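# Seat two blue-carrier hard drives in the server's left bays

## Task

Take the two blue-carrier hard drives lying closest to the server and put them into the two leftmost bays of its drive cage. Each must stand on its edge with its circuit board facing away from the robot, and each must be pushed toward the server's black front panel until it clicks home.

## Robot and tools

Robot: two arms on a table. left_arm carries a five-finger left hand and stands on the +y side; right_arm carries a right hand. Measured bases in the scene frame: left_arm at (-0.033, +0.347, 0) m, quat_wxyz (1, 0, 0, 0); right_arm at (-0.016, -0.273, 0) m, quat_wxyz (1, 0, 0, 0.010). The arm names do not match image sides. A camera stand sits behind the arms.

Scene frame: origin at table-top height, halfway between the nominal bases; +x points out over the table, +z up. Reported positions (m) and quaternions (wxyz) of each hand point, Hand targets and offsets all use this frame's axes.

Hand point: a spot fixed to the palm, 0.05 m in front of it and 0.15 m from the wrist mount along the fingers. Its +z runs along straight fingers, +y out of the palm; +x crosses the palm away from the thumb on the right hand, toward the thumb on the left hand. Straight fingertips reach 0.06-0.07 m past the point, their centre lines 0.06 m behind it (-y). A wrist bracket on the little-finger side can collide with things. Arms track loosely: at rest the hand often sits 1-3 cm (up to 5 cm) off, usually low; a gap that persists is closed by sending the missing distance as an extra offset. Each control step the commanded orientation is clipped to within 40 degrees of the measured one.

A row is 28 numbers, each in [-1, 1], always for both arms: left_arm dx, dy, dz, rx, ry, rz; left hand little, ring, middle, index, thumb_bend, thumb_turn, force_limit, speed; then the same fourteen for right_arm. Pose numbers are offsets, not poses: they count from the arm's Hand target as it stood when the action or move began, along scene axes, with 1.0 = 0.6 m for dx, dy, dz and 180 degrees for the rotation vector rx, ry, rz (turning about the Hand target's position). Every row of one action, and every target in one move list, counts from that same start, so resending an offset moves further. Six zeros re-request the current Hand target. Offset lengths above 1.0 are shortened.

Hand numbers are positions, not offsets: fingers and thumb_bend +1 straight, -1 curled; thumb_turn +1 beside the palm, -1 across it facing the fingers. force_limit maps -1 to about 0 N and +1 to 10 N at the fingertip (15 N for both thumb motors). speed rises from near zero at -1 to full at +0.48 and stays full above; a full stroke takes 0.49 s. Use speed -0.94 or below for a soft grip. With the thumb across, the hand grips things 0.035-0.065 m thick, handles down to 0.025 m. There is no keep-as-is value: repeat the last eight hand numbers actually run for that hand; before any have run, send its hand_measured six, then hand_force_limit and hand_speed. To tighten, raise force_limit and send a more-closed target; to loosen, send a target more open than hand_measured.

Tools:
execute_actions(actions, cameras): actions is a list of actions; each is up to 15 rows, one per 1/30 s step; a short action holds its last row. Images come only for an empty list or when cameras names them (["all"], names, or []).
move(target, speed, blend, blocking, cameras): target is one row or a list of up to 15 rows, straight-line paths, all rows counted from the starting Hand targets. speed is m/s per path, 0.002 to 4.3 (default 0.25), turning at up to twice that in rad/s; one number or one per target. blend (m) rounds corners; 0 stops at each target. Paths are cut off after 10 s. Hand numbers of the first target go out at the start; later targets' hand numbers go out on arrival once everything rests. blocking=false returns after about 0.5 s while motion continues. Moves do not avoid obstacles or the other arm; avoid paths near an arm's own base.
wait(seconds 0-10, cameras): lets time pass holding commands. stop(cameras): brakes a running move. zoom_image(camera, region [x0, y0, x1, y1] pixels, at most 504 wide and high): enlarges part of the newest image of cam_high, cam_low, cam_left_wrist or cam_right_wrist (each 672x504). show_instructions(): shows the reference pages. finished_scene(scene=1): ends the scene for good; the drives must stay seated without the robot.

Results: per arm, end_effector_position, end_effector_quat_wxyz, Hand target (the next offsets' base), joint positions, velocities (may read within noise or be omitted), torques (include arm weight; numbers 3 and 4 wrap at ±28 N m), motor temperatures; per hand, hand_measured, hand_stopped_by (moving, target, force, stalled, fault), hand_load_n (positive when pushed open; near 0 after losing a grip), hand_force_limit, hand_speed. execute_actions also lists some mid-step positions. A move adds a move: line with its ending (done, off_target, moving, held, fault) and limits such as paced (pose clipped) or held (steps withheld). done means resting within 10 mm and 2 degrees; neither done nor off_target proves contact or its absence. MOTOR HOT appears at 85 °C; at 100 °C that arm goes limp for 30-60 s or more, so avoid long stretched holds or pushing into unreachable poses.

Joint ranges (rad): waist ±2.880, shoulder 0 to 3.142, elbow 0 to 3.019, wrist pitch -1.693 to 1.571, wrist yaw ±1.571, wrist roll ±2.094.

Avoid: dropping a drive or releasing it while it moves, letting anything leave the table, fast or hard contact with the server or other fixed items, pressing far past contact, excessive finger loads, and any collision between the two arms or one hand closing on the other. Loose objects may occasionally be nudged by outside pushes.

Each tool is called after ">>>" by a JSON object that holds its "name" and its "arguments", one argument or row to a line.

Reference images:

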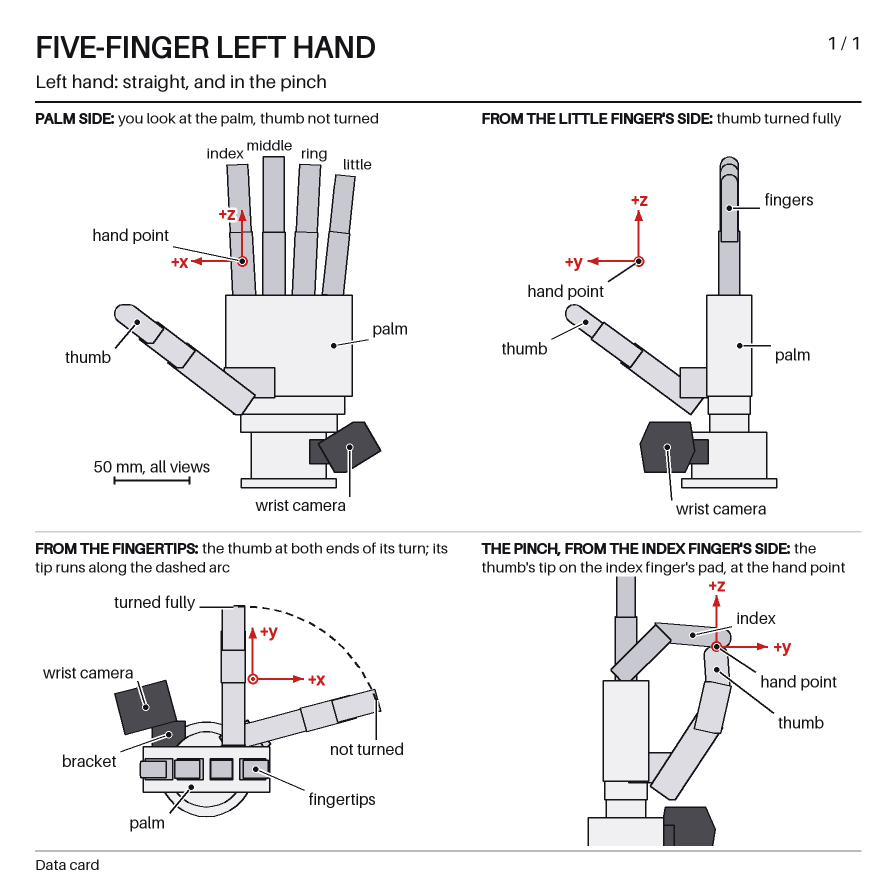

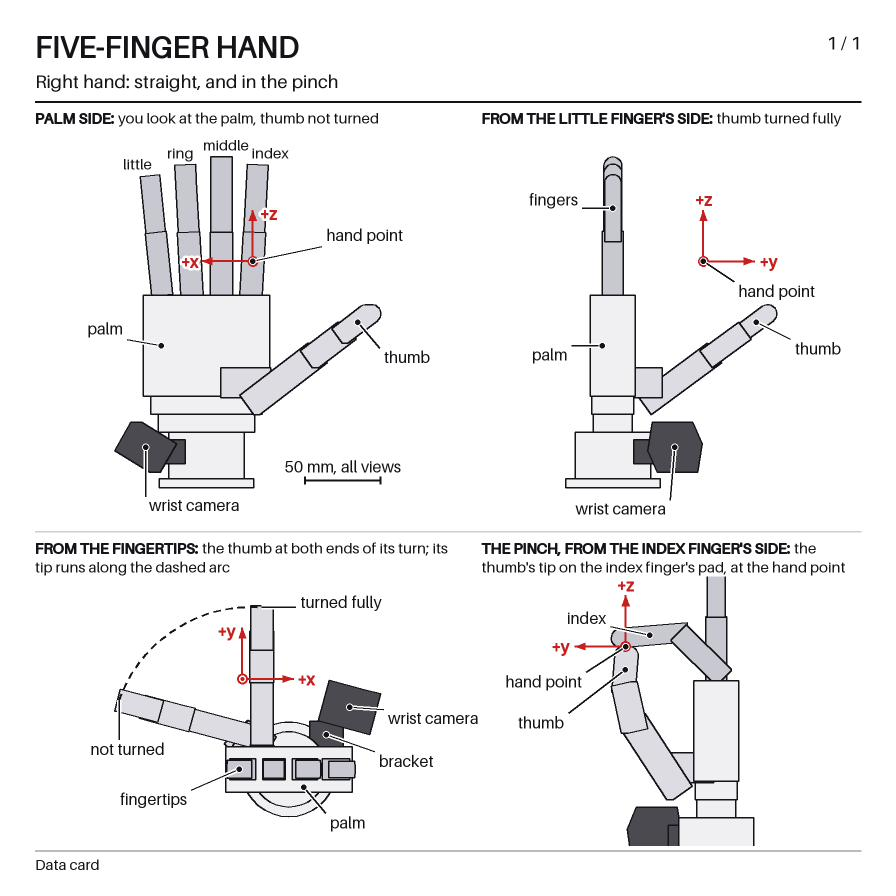

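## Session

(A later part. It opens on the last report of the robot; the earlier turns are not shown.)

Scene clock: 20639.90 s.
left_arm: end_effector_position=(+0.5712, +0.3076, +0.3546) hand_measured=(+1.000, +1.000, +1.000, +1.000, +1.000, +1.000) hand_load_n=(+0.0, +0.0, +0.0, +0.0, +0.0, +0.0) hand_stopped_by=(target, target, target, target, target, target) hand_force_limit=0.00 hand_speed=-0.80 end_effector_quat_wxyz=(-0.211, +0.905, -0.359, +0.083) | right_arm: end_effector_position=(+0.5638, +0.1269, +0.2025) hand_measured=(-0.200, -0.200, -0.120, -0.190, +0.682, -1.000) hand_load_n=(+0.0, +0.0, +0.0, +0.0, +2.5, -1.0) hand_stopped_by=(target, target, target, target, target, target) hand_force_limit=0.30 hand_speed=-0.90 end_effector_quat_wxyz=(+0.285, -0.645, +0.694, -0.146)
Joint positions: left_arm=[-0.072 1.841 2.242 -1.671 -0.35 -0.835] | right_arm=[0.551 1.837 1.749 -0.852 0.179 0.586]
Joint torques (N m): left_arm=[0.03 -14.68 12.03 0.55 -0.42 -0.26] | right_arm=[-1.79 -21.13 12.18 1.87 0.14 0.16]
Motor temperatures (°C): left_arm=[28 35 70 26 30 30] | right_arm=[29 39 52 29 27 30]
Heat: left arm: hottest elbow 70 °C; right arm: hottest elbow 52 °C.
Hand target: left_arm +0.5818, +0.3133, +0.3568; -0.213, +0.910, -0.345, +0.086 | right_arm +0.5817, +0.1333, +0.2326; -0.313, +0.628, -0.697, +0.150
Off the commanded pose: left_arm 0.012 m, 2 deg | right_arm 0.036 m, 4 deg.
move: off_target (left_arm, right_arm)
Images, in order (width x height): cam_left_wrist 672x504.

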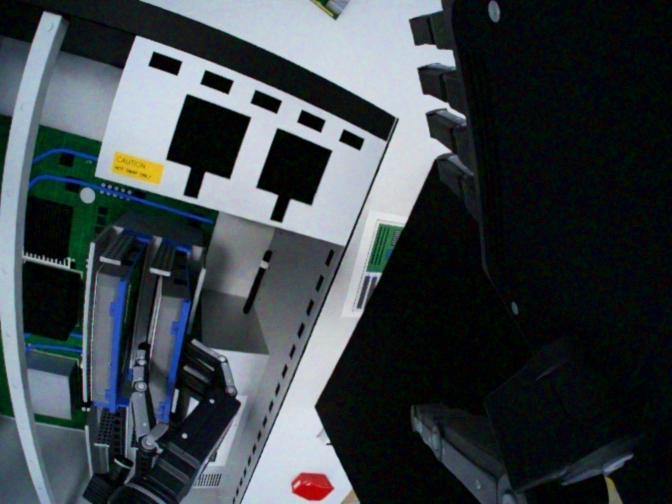

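>>> {"name": "move", "arguments": {
  "target": [0,0,0,0,0,0,1,1,1,1,1,1,0,-0.8,0,0,0,0,0,0,-0.2,-0.15,-0.08,-0.12,0.75,-1,0.3,-0.9],
  "speed": 0.04,
  "cameras": ["cam_left_wrist","cam_high"]
}}

>>> {"name": "zoom_image", "arguments": {
  "camera": "cam_left_wrist",
  "region": [90, 220, 230, 360]
}}

>>> {"name": "zoom_image", "arguments": {
  "camera": "cam_high",
  "region": [310, 205, 420, 290]
}}

Scene clock: 20652.37 s.
left_arm: end_effector_position=(+0.5712, +0.3076, +0.3546) hand_measured=(+1.000, +1.000, +1.000, +1.000, +1.000, +1.000) hand_load_n=(+0.0, +0.0, -0.5, +0.0, +0.5, -0.5) hand_stopped_by=(target, target, target, target, target, target) hand_force_limit=0.00 hand_speed=-0.80 end_effector_quat_wxyz=(-0.211, +0.905, -0.359, +0.083) | right_arm: end_effector_position=(+0.5662, +0.1286, +0.2079) hand_measured=(-0.200, -0.150, -0.080, -0.120, +0.750, -1.000) hand_load_n=(+0.0, +0.0, +0.0, +0.0, +0.5, -0.5) hand_stopped_by=(target, target, target, target, target, target) hand_force_limit=0.30 hand_speed=-0.90 end_effector_quat_wxyz=(+0.290, -0.642, +0.694, -0.147)
Joint positions: left_arm=[-0.072 1.841 2.242 -1.671 -0.35 -0.835] | right_arm=[0.551 1.837 1.76 -0.852 0.179 0.589]
Joint torques (N m): left_arm=[-0.03 -14.68 12.04 0.57 -0.43 -0.27] | right_arm=[-1.79 -21.01 11.6 1.84 0.15 0.13]
Motor temperatures (°C): left_arm=[28 35 70 26 30 30] | right_arm=[29 40 53 29 27 30]
Heat: left arm: hottest elbow 70 °C; right arm: hottest elbow 53 °C.
Hand target: left_arm +0.5818, +0.3133, +0.3568; -0.213, +0.910, -0.345, +0.086 | right_arm +0.5818, +0.1333, +0.2326; -0.313, +0.627, -0.697, +0.150
Off the commanded pose: left_arm 0.012 m, 2 deg | right_arm 0.030 m, 3 deg.
move: off_target (left_arm, right_arm)
Images, in order (width x height): cam_high 672x504, cam_left_wrist 672x504.

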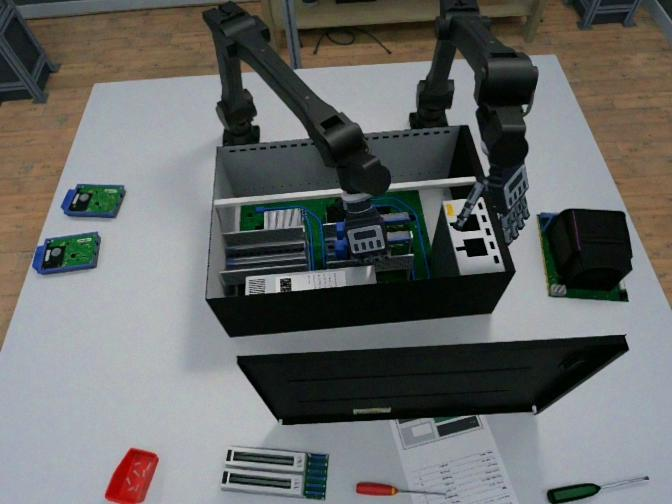

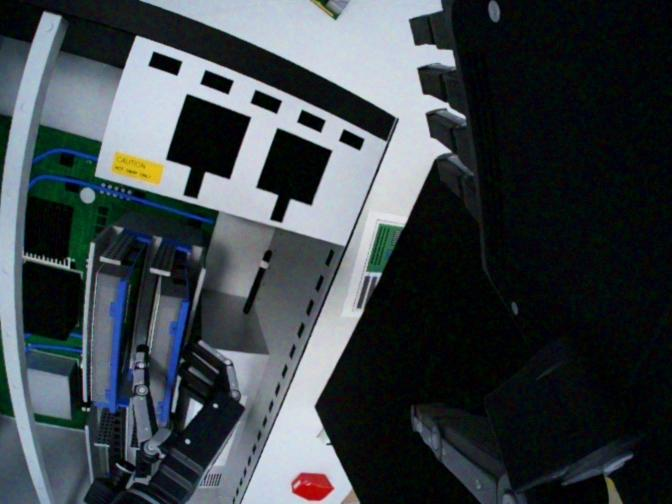

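Scaled by 3.600 from the camera's 672x504 image, which has a finer 960x720 frame.

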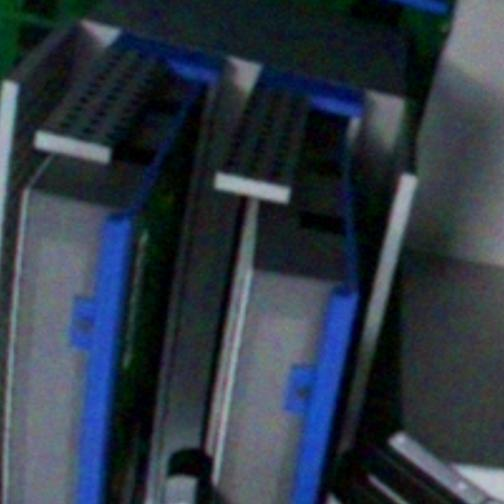

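Scaled by 4.582 from the camera's 672x504 image, which has a finer 960x720 frame.

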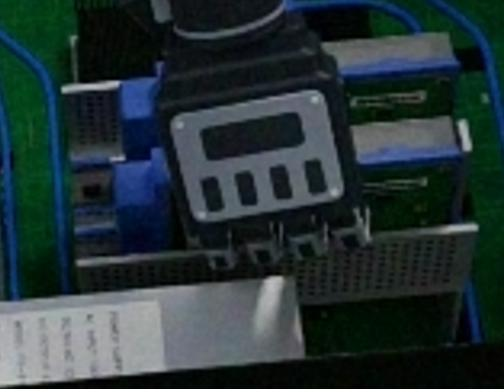

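>>> {"name": "move", "arguments": {
  "target": [0,0,0,0,0,0,1,1,1,1,1,1,0,-0.8,0.008,0,0.012,0,0,0,-0.1,-0.05,0.0,0.0,0.8,-1,0.3,-0.9],
  "speed": 0.04,
  "cameras": ["cam_left_wrist","cam_right_wrist"]
}}

>>> {"name": "zoom_image", "arguments": {
  "camera": "cam_left_wrist",
  "region": [90, 220, 230, 360]
}}

Scene clock: 20665.00 s.
left_arm: end_effector_position=(+0.5712, +0.3076, +0.3546) hand_measured=(+1.000, +1.000, +1.000, +1.000, +1.000, +1.000) hand_load_n=(+0.0, +0.0, +0.0, +0.0, +0.0, +0.0) hand_stopped_by=(target, target, target, target, target, target) hand_force_limit=0.00 hand_speed=-0.80 end_effector_quat_wxyz=(-0.211, +0.905, -0.359, +0.083) | right_arm: end_effector_position=(+0.5735, +0.1310, +0.2269) hand_measured=(-0.100, -0.050, +0.000, +0.000, +0.800, -1.000) hand_load_n=(+0.0, +0.0, +0.0, +0.0, +0.0, +0.0) hand_stopped_by=(target, target, target, target, target, target) hand_force_limit=0.30 hand_speed=-0.90 end_effector_quat_wxyz=(+0.303, -0.637, +0.693, -0.150)
Joint positions: left_arm=[-0.072 1.841 2.242 -1.671 -0.35 -0.835] | right_arm=[0.549 1.837 1.799 -0.865 0.179 0.589]
Joint torques (N m): left_arm=[0.03 -14.68 12 0.49 -0.43 -0.26] | right_arm=[-2.02 -19.9 11.43 1.4 0.05 0.1]
Motor temperatures (°C): left_arm=[28 35 70 26 30 30] | right_arm=[29 40 53 29 27 30]
Heat: left arm: hottest elbow 70 °C; right arm: hottest elbow 53 °C.
Hand target: left_arm +0.5818, +0.3133, +0.3568; -0.213, +0.910, -0.345, +0.086 | right_arm +0.5867, +0.1332, +0.2397; -0.313, +0.627, -0.697, +0.150
Off the commanded pose: left_arm 0.012 m, 2 deg | right_arm 0.019 m, 2 deg.
move: off_target (left_arm, right_arm)
Images, in order (width x height): cam_left_wrist 672x504, cam_right_wrist 672x504.

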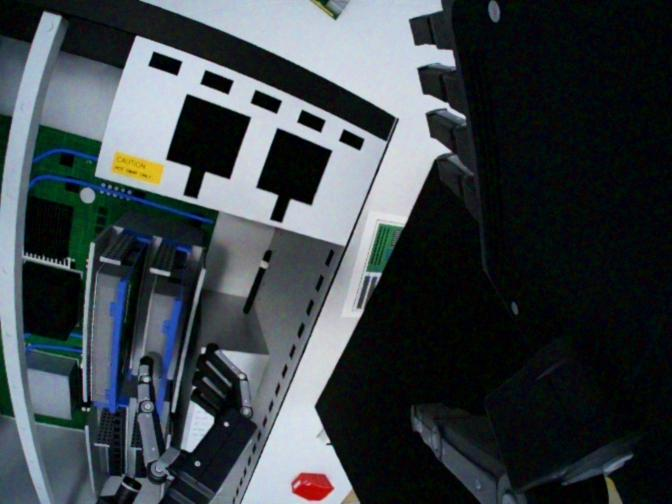

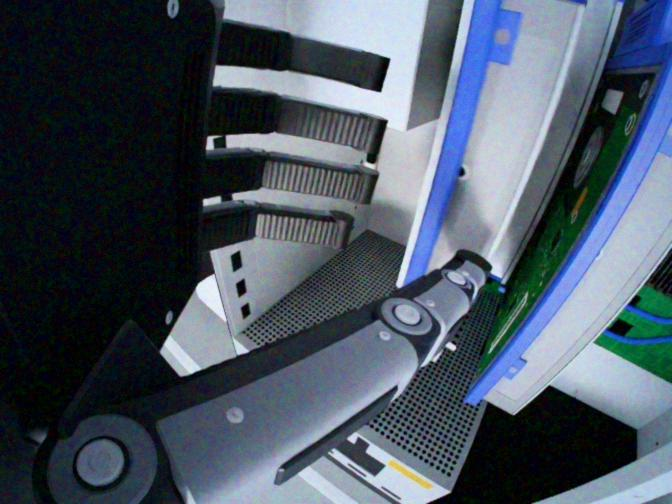

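Scaled by 3.600 from the camera's 672x504 image, which has a finer 960x720 frame.

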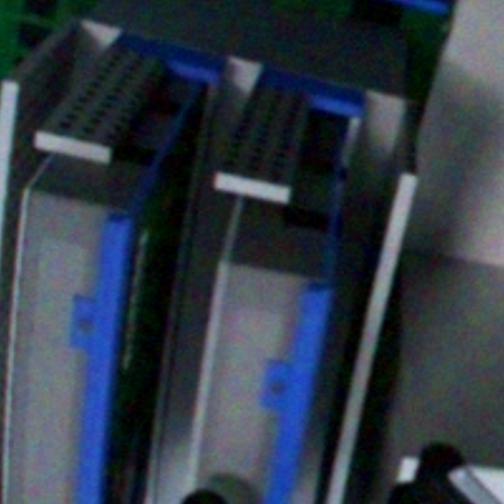

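>>> {"name": "zoom_image", "arguments": {
  "camera": "cam_left_wrist",
  "region": [90, 310, 230, 450]
}}

>>> {"name": "zoom_image", "arguments": {
  "camera": "cam_right_wrist",
  "region": [350, 0, 672, 420]
}}

Scaled by 3.600 from the camera's 672x504 image, which has a finer 960x720 frame.

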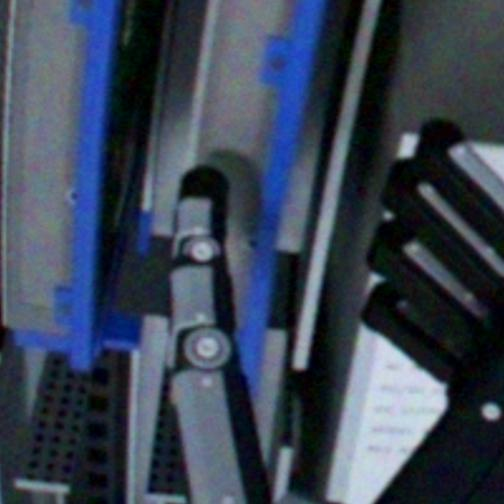

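Scaled by 1.200 from the camera's 672x504 image, which has a finer 960x720 frame.

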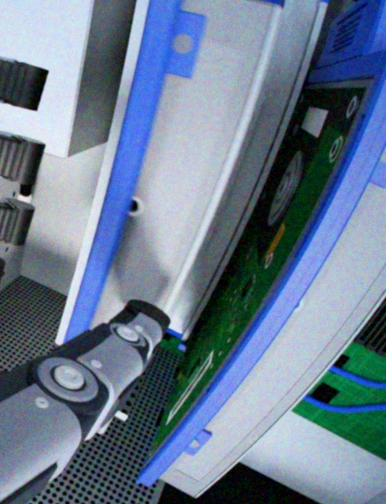

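>>> {"name": "move", "arguments": {
  "target": [0,0,0,0,0,0,1,1,1,1,1,1,0,-0.8,0.01,-0.01,0.10,0,0,0,-0.1,-0.05,0.0,0.0,0.8,-1,0.3,-0.9],
  "speed": 0.08,
  "cameras": ["cam_left_wrist","cam_right_wrist"]
}}

>>> {"name": "zoom_image", "arguments": {
  "camera": "cam_left_wrist",
  "region": [90, 220, 230, 360]
}}

Scene clock: 20736.37 s.
left_arm: end_effector_position=(+0.5712, +0.3076, +0.3546) hand_measured=(+1.000, +1.000, +1.000, +1.000, +1.000, +1.000) hand_load_n=(+0.0, +0.0, +0.0, +0.0, +0.0, +0.0) hand_stopped_by=(target, target, target, target, target, target) hand_force_limit=0.00 hand_speed=-0.80 end_effector_quat_wxyz=(-0.211, +0.905, -0.359, +0.083) | right_arm: end_effector_position=(+0.5808, +0.1257, +0.2928) hand_measured=(-0.100, -0.050, +0.000, +0.000, +0.800, -1.000) hand_load_n=(+0.0, +0.0, +0.0, +0.0, +0.0, +0.0) hand_stopped_by=(target, target, target, target, target, target) hand_force_limit=0.30 hand_speed=-0.90 end_effector_quat_wxyz=(+0.307, -0.632, +0.696, -0.149)
Joint positions: left_arm=[-0.072 1.841 2.242 -1.671 -0.35 -0.835] | right_arm=[0.535 1.849 1.986 -1.029 0.171 0.589]
Joint torques (N m): left_arm=[0.15 -14.68 11.99 0.53 -0.42 -0.27] | right_arm=[-1.9 -19.37 11.36 1.44 -0.01 -0.02]
Motor temperatures (°C): left_arm=[28 35 70 26 30 30] | right_arm=[29 40 55 29 27 30]
Heat: left arm: hottest elbow 70 °C; right arm: hottest elbow 55 °C.
Hand target: left_arm +0.5818, +0.3133, +0.3568; -0.213, +0.910, -0.345, +0.086 | right_arm +0.5926, +0.1273, +0.2996; +0.313, -0.628, +0.697, -0.150
Off the commanded pose: left_arm 0.012 m, 2 deg | right_arm 0.014 m, 1 deg.
move: off_target (left_arm, right_arm)
Images, in order (width x height): cam_left_wrist 672x504, cam_right_wrist 672x504.

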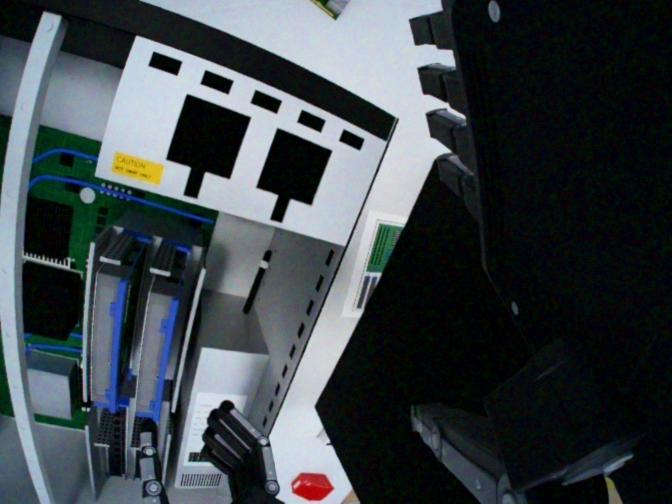

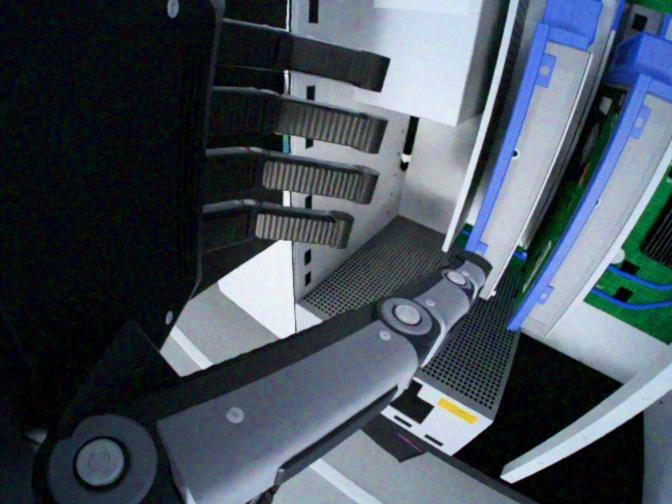

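Scaled by 3.600 from the camera's 672x504 image, which has a finer 960x720 frame.

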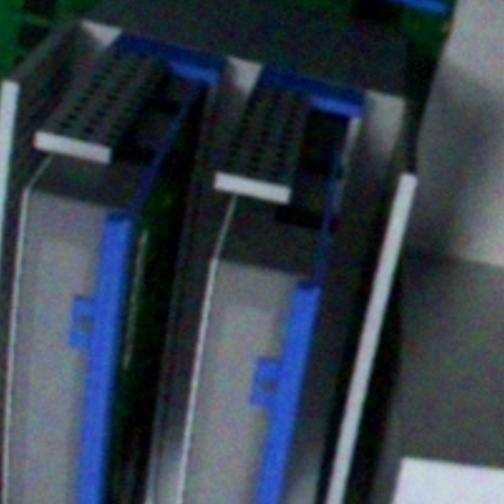

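>>> {"name": "zoom_image", "arguments": {
  "camera": "cam_right_wrist",
  "region": [430, 0, 672, 180]
}}

>>> {"name": "zoom_image", "arguments": {
  "camera": "cam_left_wrist",
  "region": [80, 380, 210, 504]
}}

>>> {"name": "zoom_image", "arguments": {
  "camera": "cam_left_wrist",
  "region": [90, 230, 190, 330]
}}

Scaled by 2.083 from the camera's 672x504 image, which has a finer 960x720 frame.

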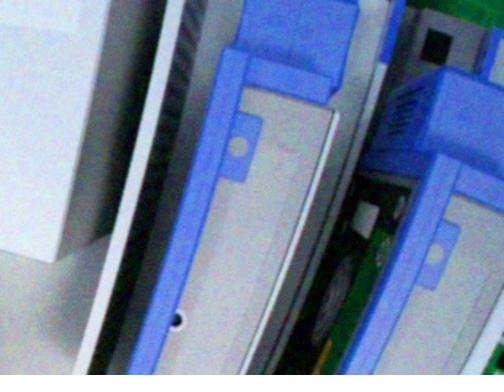

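Scaled by 3.877 from the camera's 672x504 image, which has a finer 960x720 frame.

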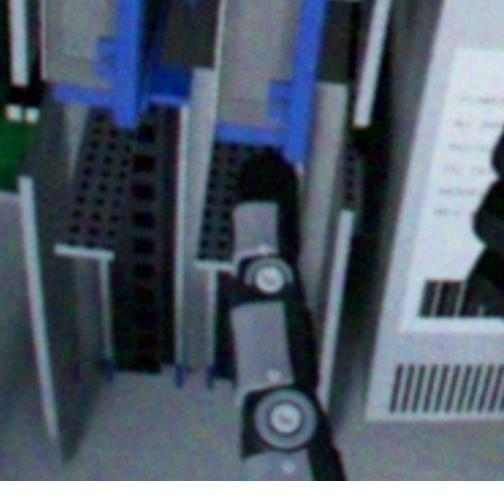

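Scaled by 5.040 from the camera's 672x504 image, which has a finer 960x720 frame.

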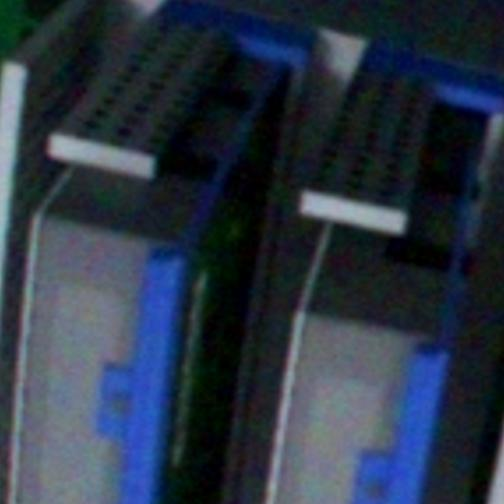

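>>> {"name": "move", "arguments": {
  "target": [
    [0,0,0,0,0,0,1,1,1,1,1,1,0,-0.8,0,-0.02,0.10,0,0,0,-0.1,-0.05,0.0,0.0,0.8,-1,0.3,-0.9],
    [0,0,0,0,0,0,1,1,1,1,1,1,0,-0.8,-0.079,-0.395,0.117,-0.2935,0.0439,0.4811,-0.1,-0.05,0.0,0.0,0.8,-1,0.3,-0.9]
  ],
  "speed": 0.15,
  "blend": 0.02,
  "cameras": ["cam_high","cam_left_wrist","cam_right_wrist"]
}}

Scene clock: 20814.53 s.
left_arm: end_effector_position=(+0.5712, +0.3076, +0.3546) hand_measured=(+1.000, +1.000, +1.000, +1.000, +1.000, +1.000) hand_load_n=(+0.0, +0.0, +0.0, +0.0, +0.0, +0.0) hand_stopped_by=(target, target, target, target, target, target) hand_force_limit=0.00 hand_speed=-0.80 end_effector_quat_wxyz=(-0.211, +0.905, -0.359, +0.083) | right_arm: end_effector_position=(+0.5481, -0.1025, +0.3593) hand_measured=(-0.100, -0.050, +0.000, +0.000, +0.800, -1.000) hand_load_n=(+0.0, +0.0, +0.0, +0.0, +0.0, +0.0) hand_stopped_by=(target, target, target, target, target, target) hand_force_limit=0.30 hand_speed=-0.90 end_effector_quat_wxyz=(-0.013, +0.986, +0.018, +0.163)
Joint positions: left_arm=[-0.072 1.841 2.242 -1.671 -0.35 -0.835] | right_arm=[0.384 1.88 2.295 -1.672 0.097 -1.219]
Joint torques (N m): left_arm=[0.03 -14.62 12.03 0.54 -0.44 -0.26] | right_arm=[-1.9 -21.77 7.02 0.8 0.22 -0.2]
Motor temperatures (°C): left_arm=[28 35 70 26 30 30] | right_arm=[29 38 52 29 27 30]
Heat: left arm: hottest elbow 70 °C; right arm: hottest elbow 52 °C.
Hand target: left_arm +0.5818, +0.3133, +0.3568; -0.213, +0.910, -0.345, +0.086 | right_arm +0.5451, -0.1098, +0.3699; -0.002, +0.991, +0.016, +0.131
Off the commanded pose: left_arm 0.012 m, 2 deg | right_arm 0.013 m, 4 deg.
joint sent to its limit (right arm) — joint 4 (wrist pitch), lower limit. The joint targets are off in orientation, not in position.
move: off_target (left_arm, right_arm)
Images, in order (width x height): cam_high 672x504, cam_left_wrist 672x504, cam_right_wrist 672x504.

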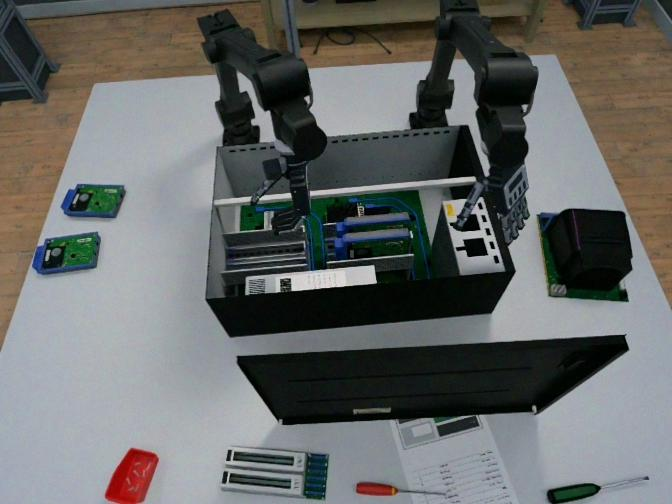

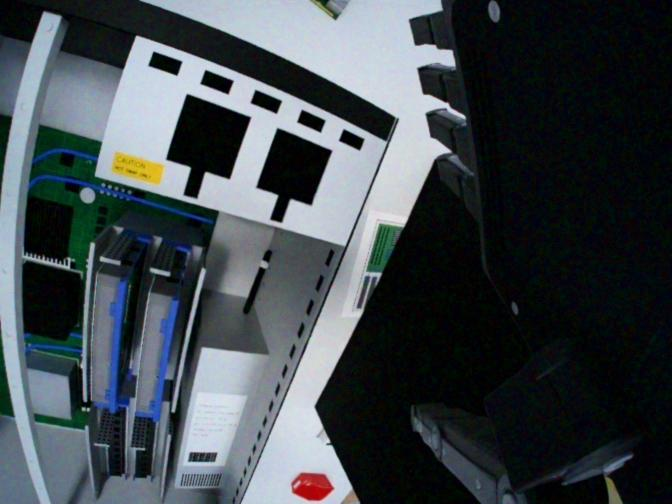

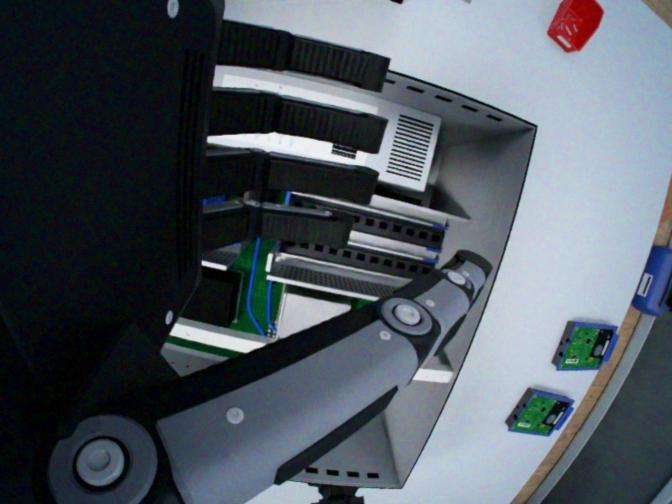

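>>> {"name": "zoom_image", "arguments": {
  "camera": "cam_high",
  "region": [310, 185, 430, 290]
}}

>>> {"name": "zoom_image", "arguments": {
  "camera": "cam_left_wrist",
  "region": [70, 220, 220, 370]
}}

>>> {"name": "zoom_image", "arguments": {
  "camera": "cam_left_wrist",
  "region": [70, 354, 220, 504]
}}

Scaled by 4.200 from the camera's 672x504 image, which has a finer 960x720 frame.

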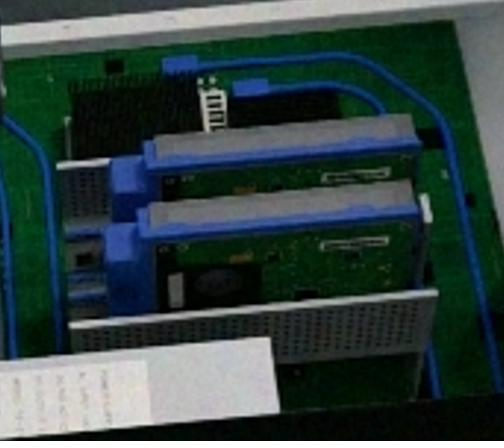

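Scaled by 3.360 from the camera's 672x504 image, which has a finer 960x720 frame.

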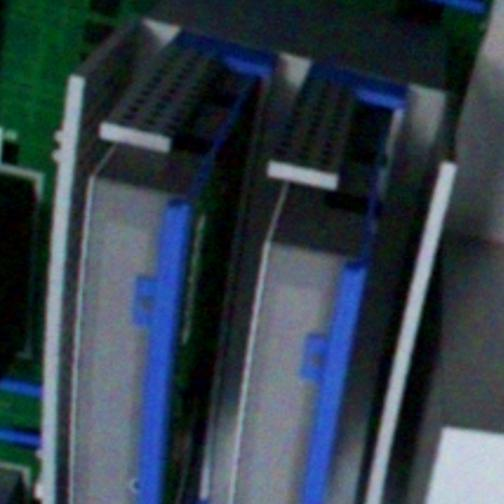

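Scaled by 3.360 from the camera's 672x504 image, which has a finer 960x720 frame.

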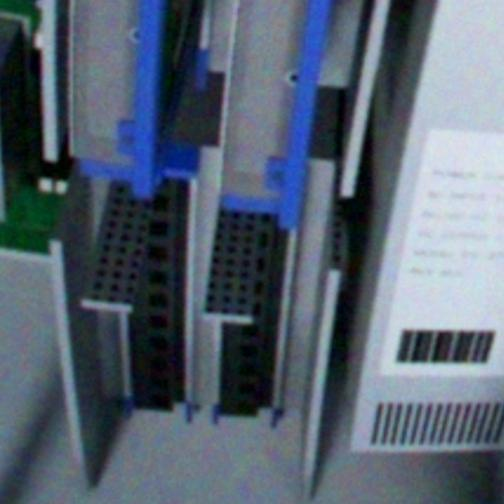

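>>> {"name": "zoom_image", "arguments": {
  "camera": "cam_high",
  "region": [325, 210, 385, 270]
}}

>>> {"name": "zoom_image", "arguments": {
  "camera": "cam_high",
  "region": [370, 205, 430, 265]
}}

>>> {"name": "zoom_image", "arguments": {
  "camera": "cam_left_wrist",
  "region": [80, 390, 180, 490]
}}

Scaled by 8.400 from the camera's 672x504 image, which has a finer 960x720 frame.

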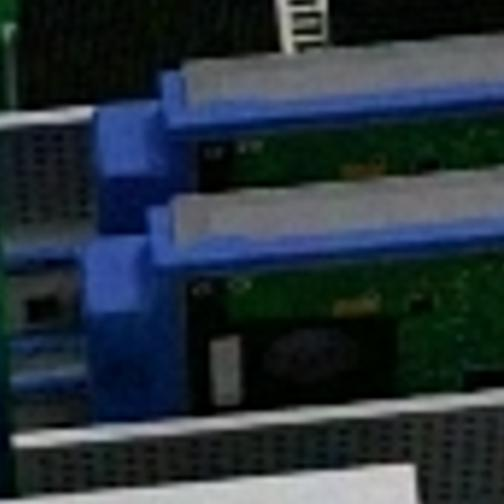

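Scaled by 8.400 from the camera's 672x504 image, which has a finer 960x720 frame.

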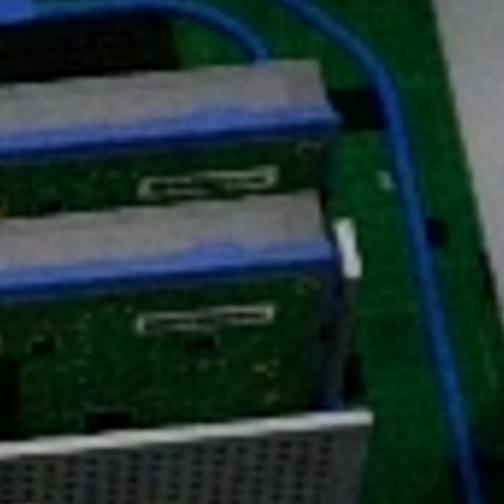

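Scaled by 5.040 from the camera's 672x504 image, which has a finer 960x720 frame.

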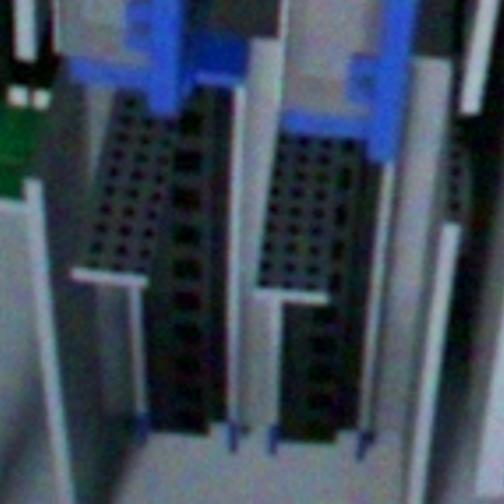

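>>> {"name": "move", "arguments": {
  "target": [
    [0,0,0,0,0,0,1,1,1,1,1,1,0,-0.8,-0.038,0.005,0,0,0,0,-1,-1,1,1,1,-1,0.4,-0.1],
    [0,0,0,0,0,0,1,1,1,1,1,1,0,-0.8,-0.038,0.005,-0.16,0,0,0,-1,-1,1,1,1,-1,0.4,-0.1]
  ],
  "speed": 0.12,
  "cameras": ["cam_high","cam_left_wrist","cam_right_wrist"]
}}

Scene clock: 20972.57 s.
left_arm: end_effector_position=(+0.5712, +0.3076, +0.3546) hand_measured=(+1.000, +1.000, +1.000, +1.000, +1.000, +1.000) hand_load_n=(+0.0, +0.0, +0.0, +0.0, +0.0, +0.0) hand_stopped_by=(target, target, target, target, target, target) hand_force_limit=0.00 hand_speed=-0.80 end_effector_quat_wxyz=(-0.211, +0.905, -0.359, +0.083) | right_arm: end_effector_position=(+0.5236, -0.1105, +0.2652) hand_measured=(-1.000, -1.000, +1.000, +1.000, +1.000, -1.000) hand_load_n=(+0.0, +0.0, +0.0, +0.0, +0.0, +0.0) hand_stopped_by=(target, target, target, target, target, target) hand_force_limit=0.40 hand_speed=-0.10 end_effector_quat_wxyz=(+0.005, +0.993, +0.020, +0.119)
Joint positions: left_arm=[-0.072 1.841 2.242 -1.671 -0.35 -0.835] | right_arm=[0.389 1.795 1.921 -1.479 0.099 -1.214]
Joint torques (N m): left_arm=[0.09 -14.62 12.03 0.53 -0.43 -0.26] | right_arm=[-0.79 -20.89 7.43 1.4 0.03 0.08]
Motor temperatures (°C): left_arm=[28 35 70 26 30 30] | right_arm=[29 41 43 29 27 30]
Heat: left arm: hottest elbow 70 °C; right arm: hottest elbow 43 °C.
Hand target: left_arm +0.5818, +0.3133, +0.3568; -0.213, +0.910, -0.345, +0.086 | right_arm +0.5224, -0.1068, +0.2737; -0.002, +0.991, +0.016, +0.131
Off the commanded pose: left_arm 0.012 m, 2 deg | right_arm 0.010 m, 2 deg.
move: off_target (left_arm)
Images, in order (width x height): cam_high 672x504, cam_left_wrist 672x504, cam_right_wrist 672x504.

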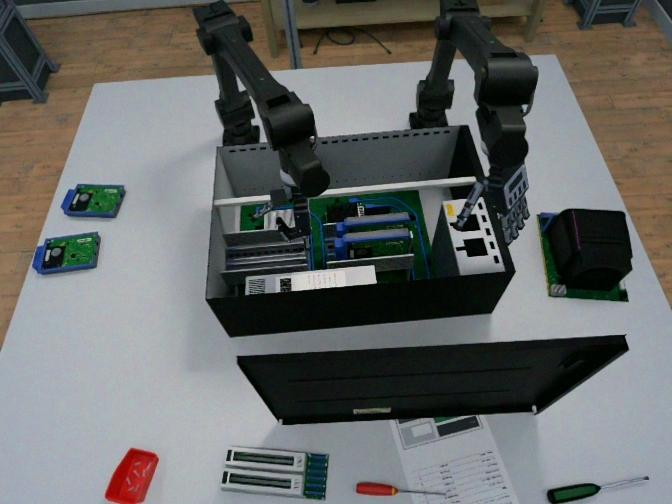

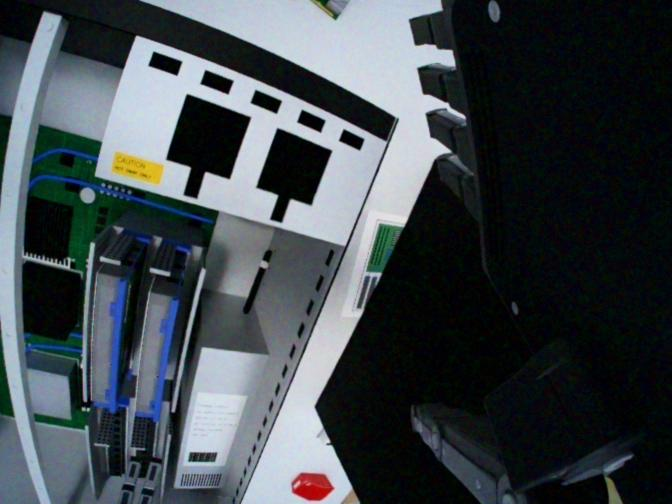

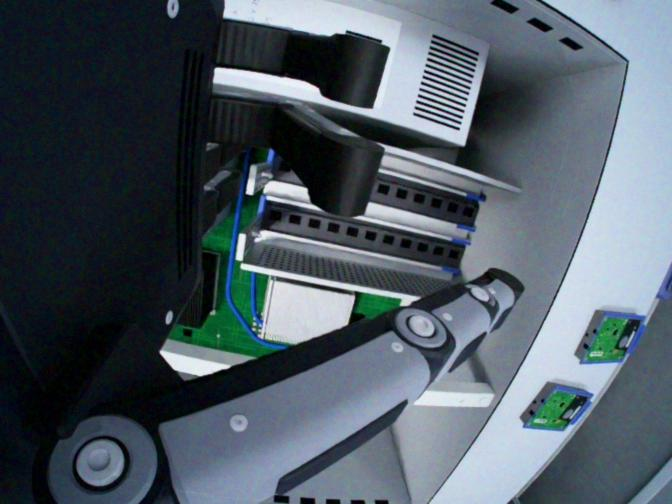

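>>> {"name": "move", "arguments": {
  "target": [0,0,0,0,0,0,1,1,1,1,1,1,0,-0.8,0.004,0.008,-0.12,0,0,0,-1,-1,1,1,1,-1,0.4,-0.1],
  "speed": 0.08,
  "cameras": ["cam_high","cam_left_wrist"]
}}

>>> {"name": "zoom_image", "arguments": {
  "camera": "cam_left_wrist",
  "region": [70, 354, 220, 504]
}}

>>> {"name": "zoom_image", "arguments": {
  "camera": "cam_high",
  "region": [280, 185, 430, 290]
}}

Scene clock: 20985.70 s.
left_arm: end_effector_position=(+0.5712, +0.3076, +0.3546) hand_measured=(+1.000, +1.000, +1.000, +1.000, +1.000, +1.000) hand_load_n=(+0.0, +0.0, +0.0, +0.0, +0.0, -0.5) hand_stopped_by=(target, target, target, target, target, target) hand_force_limit=0.00 hand_speed=-0.80 end_effector_quat_wxyz=(-0.211, +0.905, -0.359, +0.083) | right_arm: end_effector_position=(+0.5247, -0.1075, +0.1969) hand_measured=(-1.000, -1.000, +1.000, +1.000, +1.000, -1.000) hand_load_n=(+0.0, -0.5, +0.0, +0.0, +0.0, +0.0) hand_stopped_by=(target, target, target, target, target, target) hand_force_limit=0.40 hand_speed=-0.10 end_effector_quat_wxyz=(+0.003, +0.992, +0.019, +0.122)
Joint positions: left_arm=[-0.072 1.841 2.242 -1.671 -0.35 -0.835] | right_arm=[0.392 1.79 1.735 -1.291 0.097 -1.208]
Joint torques (N m): left_arm=[-0.03 -14.56 12.03 0.55 -0.42 -0.27] | right_arm=[-0.5 -20.31 7.49 1.46 0.14 0.08]
Motor temperatures (°C): left_arm=[28 35 70 26 30 30] | right_arm=[29 41 43 29 27 30]
Heat: left arm: hottest elbow 70 °C; right arm: hottest elbow 43 °C.
Hand target: left_arm +0.5818, +0.3133, +0.3568; -0.213, +0.910, -0.345, +0.086 | right_arm +0.5247, -0.1020, +0.2017; -0.002, +0.991, +0.016, +0.131
Off the commanded pose: left_arm 0.012 m, 2 deg | right_arm 0.007 m, 1 deg.
move: off_target (left_arm)
Images, in order (width x height): cam_high 672x504, cam_left_wrist 672x504.

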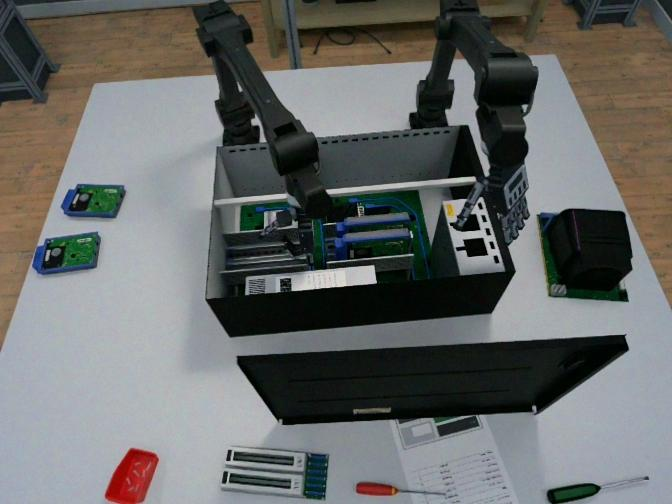

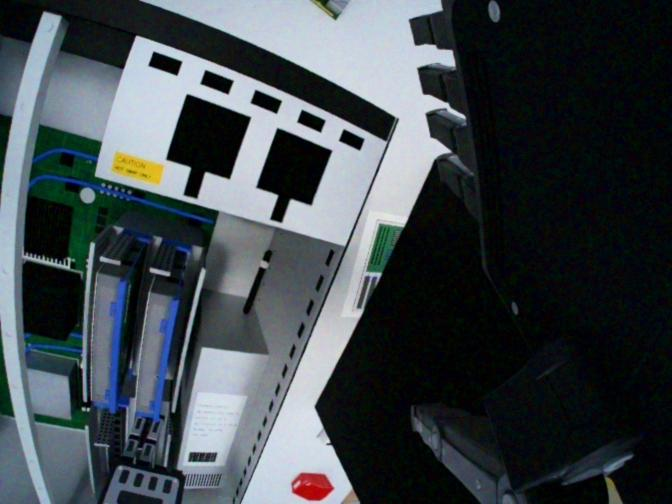

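Scaled by 3.360 from the camera's 672x504 image, which has a finer 960x720 frame.

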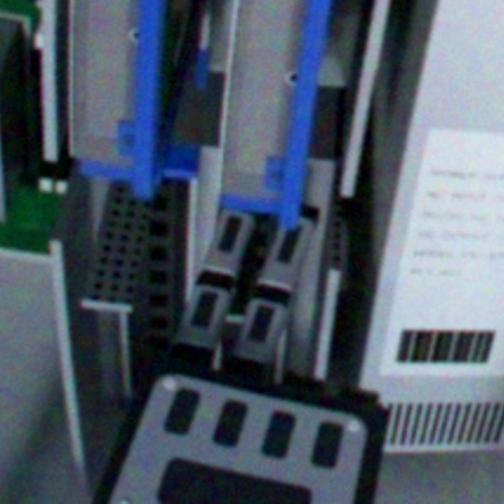

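Scaled by 3.360 from the camera's 672x504 image, which has a finer 960x720 frame.

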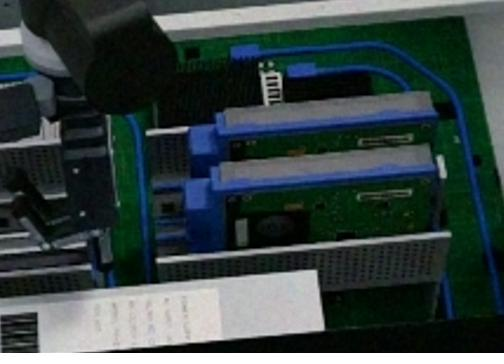

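>>> {"name": "move", "arguments": {
  "target": [
    [0,0,0,0,0,0,1,1,1,1,1,1,0,-0.8,0.004,0.0,-0.015,0.05,0,0,-1,-1,1,1,1,-1,0.4,-0.1],
    [0,0,0,0,0,0,1,1,1,1,1,1,0,-0.8,0.004,0.07,-0.015,0.05,0,0,-1,-1,1,1,1,-1,0.4,-0.1]
  ],
  "speed": 0.05,
  "cameras": ["cam_left_wrist"]
}}

>>> {"name": "zoom_image", "arguments": {
  "camera": "cam_left_wrist",
  "region": [70, 354, 220, 504]
}}

Scene clock: 21007.13 s.
left_arm: end_effector_position=(+0.5712, +0.3076, +0.3546) hand_measured=(+1.000, +1.000, +1.000, +1.000, +1.000, +1.000) hand_load_n=(+0.0, +0.0, +0.0, +0.0, -0.5, +0.0) hand_stopped_by=(target, target, target, target, target, target) hand_force_limit=0.00 hand_speed=-0.80 end_effector_quat_wxyz=(-0.211, +0.905, -0.359, +0.083) | right_arm: end_effector_position=(+0.5157, -0.0695, +0.1887) hand_measured=(-1.000, -1.000, +1.000, +1.000, +1.000, -1.000) hand_load_n=(+0.5, +0.0, +0.0, +0.0, -0.5, +0.0) hand_stopped_by=(target, target, target, target, target, target) hand_force_limit=0.40 hand_speed=-0.10 end_effector_quat_wxyz=(-0.076, +0.989, +0.009, +0.124)
Joint positions: left_arm=[-0.072 1.841 2.242 -1.671 -0.35 -0.835] | right_arm=[0.409 1.761 1.689 -1.209 -0.037 -1.155]
Joint torques (N m): left_arm=[-0.15 -14.74 11.99 0.54 -0.43 -0.27] | right_arm=[-0.62 -17.03 10.76 1.09 0.1 0.09]
Motor temperatures (°C): left_arm=[28 35 70 26 30 30] | right_arm=[29 39 43 29 27 30]
Heat: left arm: hottest elbow 70 °C; right arm: hottest elbow 43 °C.
Hand target: left_arm +0.5818, +0.3133, +0.3568; -0.213, +0.910, -0.345, +0.086 | right_arm +0.5273, -0.0600, +0.1928; -0.080, +0.988, +0.006, +0.132
Off the commanded pose: left_arm 0.012 m, 2 deg | right_arm 0.015 m, 1 deg.
move: off_target (left_arm, right_arm)
Images, in order (width x height): cam_left_wrist 672x504.

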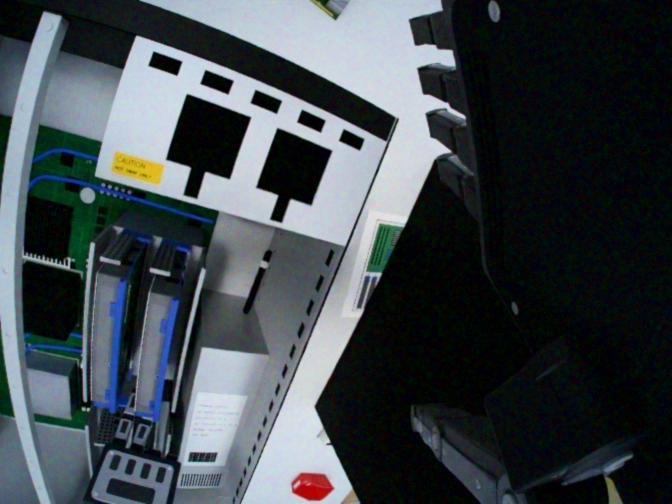

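Scaled by 3.360 from the camera's 672x504 image, which has a finer 960x720 frame.

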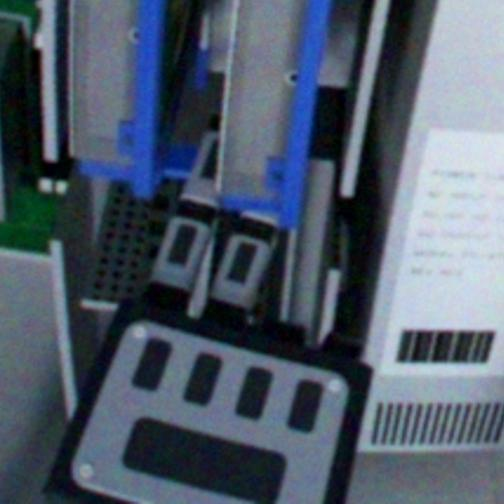

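>>> {"name": "move", "arguments": {
  "target": [
    [0,0,0,0,0,0,1,1,1,1,1,1,0,-0.8,0.0,-0.06,0,0,0,0,-1,-1,1,1,1,-1,0.4,-0.1],
    [0,0,0,0,0,0,1,1,1,1,1,1,0,-0.8,0.025,-0.06,0,0,0,0,-1,-1,1,1,1,-1,0.4,-0.1]
  ],
  "speed": 0.05,
  "cameras": ["cam_left_wrist"]
}}

>>> {"name": "zoom_image", "arguments": {
  "camera": "cam_left_wrist",
  "region": [70, 354, 220, 504]
}}

Scene clock: 21030.67 s.
left_arm: end_effector_position=(+0.5712, +0.3076, +0.3546) hand_measured=(+1.000, +1.000, +1.000, +1.000, +1.000, +1.000) hand_load_n=(+0.0, +0.0, +0.0, +0.0, +0.0, +0.0) hand_stopped_by=(target, target, target, target, target, target) hand_force_limit=0.00 hand_speed=-0.80 end_effector_quat_wxyz=(-0.211, +0.905, -0.359, +0.083) | right_arm: end_effector_position=(+0.5272, -0.0965, +0.1886) hand_measured=(-1.000, -1.000, +1.000, +1.000, +1.000, -1.000) hand_load_n=(+0.0, +0.0, +0.0, +0.0, +0.0, +0.0) hand_stopped_by=(target, target, target, target, target, target) hand_force_limit=0.40 hand_speed=-0.10 end_effector_quat_wxyz=(-0.077, +0.989, +0.003, +0.125)
Joint positions: left_arm=[-0.072 1.841 2.242 -1.671 -0.35 -0.835] | right_arm=[0.355 1.761 1.689 -1.209 -0.053 -1.195]
Joint torques (N m): left_arm=[-0.09 -14.56 11.99 0.5 -0.42 -0.27] | right_arm=[-1.9 -17.03 10.76 0.96 -0.11 -0.2]
Motor temperatures (°C): left_arm=[28 35 70 26 30 30] | right_arm=[29 38 45 29 27 30]
Heat: left arm: hottest elbow 70 °C; right arm: hottest elbow 45 °C.
Hand target: left_arm +0.5818, +0.3133, +0.3568; -0.213, +0.910, -0.345, +0.086 | right_arm +0.5422, -0.0958, +0.1929; -0.080, +0.988, +0.006, +0.132
Off the commanded pose: left_arm 0.012 m, 2 deg | right_arm 0.016 m, 1 deg.
move: off_target (left_arm, right_arm)
Images, in order (width x height): cam_left_wrist 672x504.

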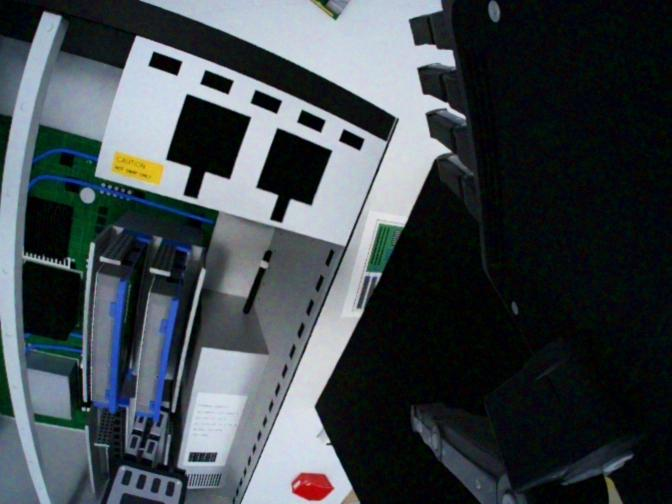

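Scaled by 3.360 from the camera's 672x504 image, which has a finer 960x720 frame.

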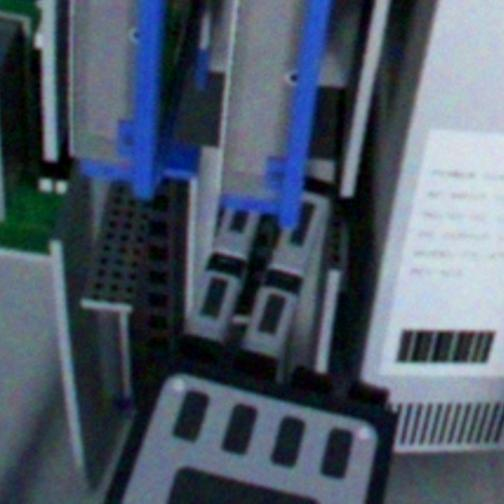

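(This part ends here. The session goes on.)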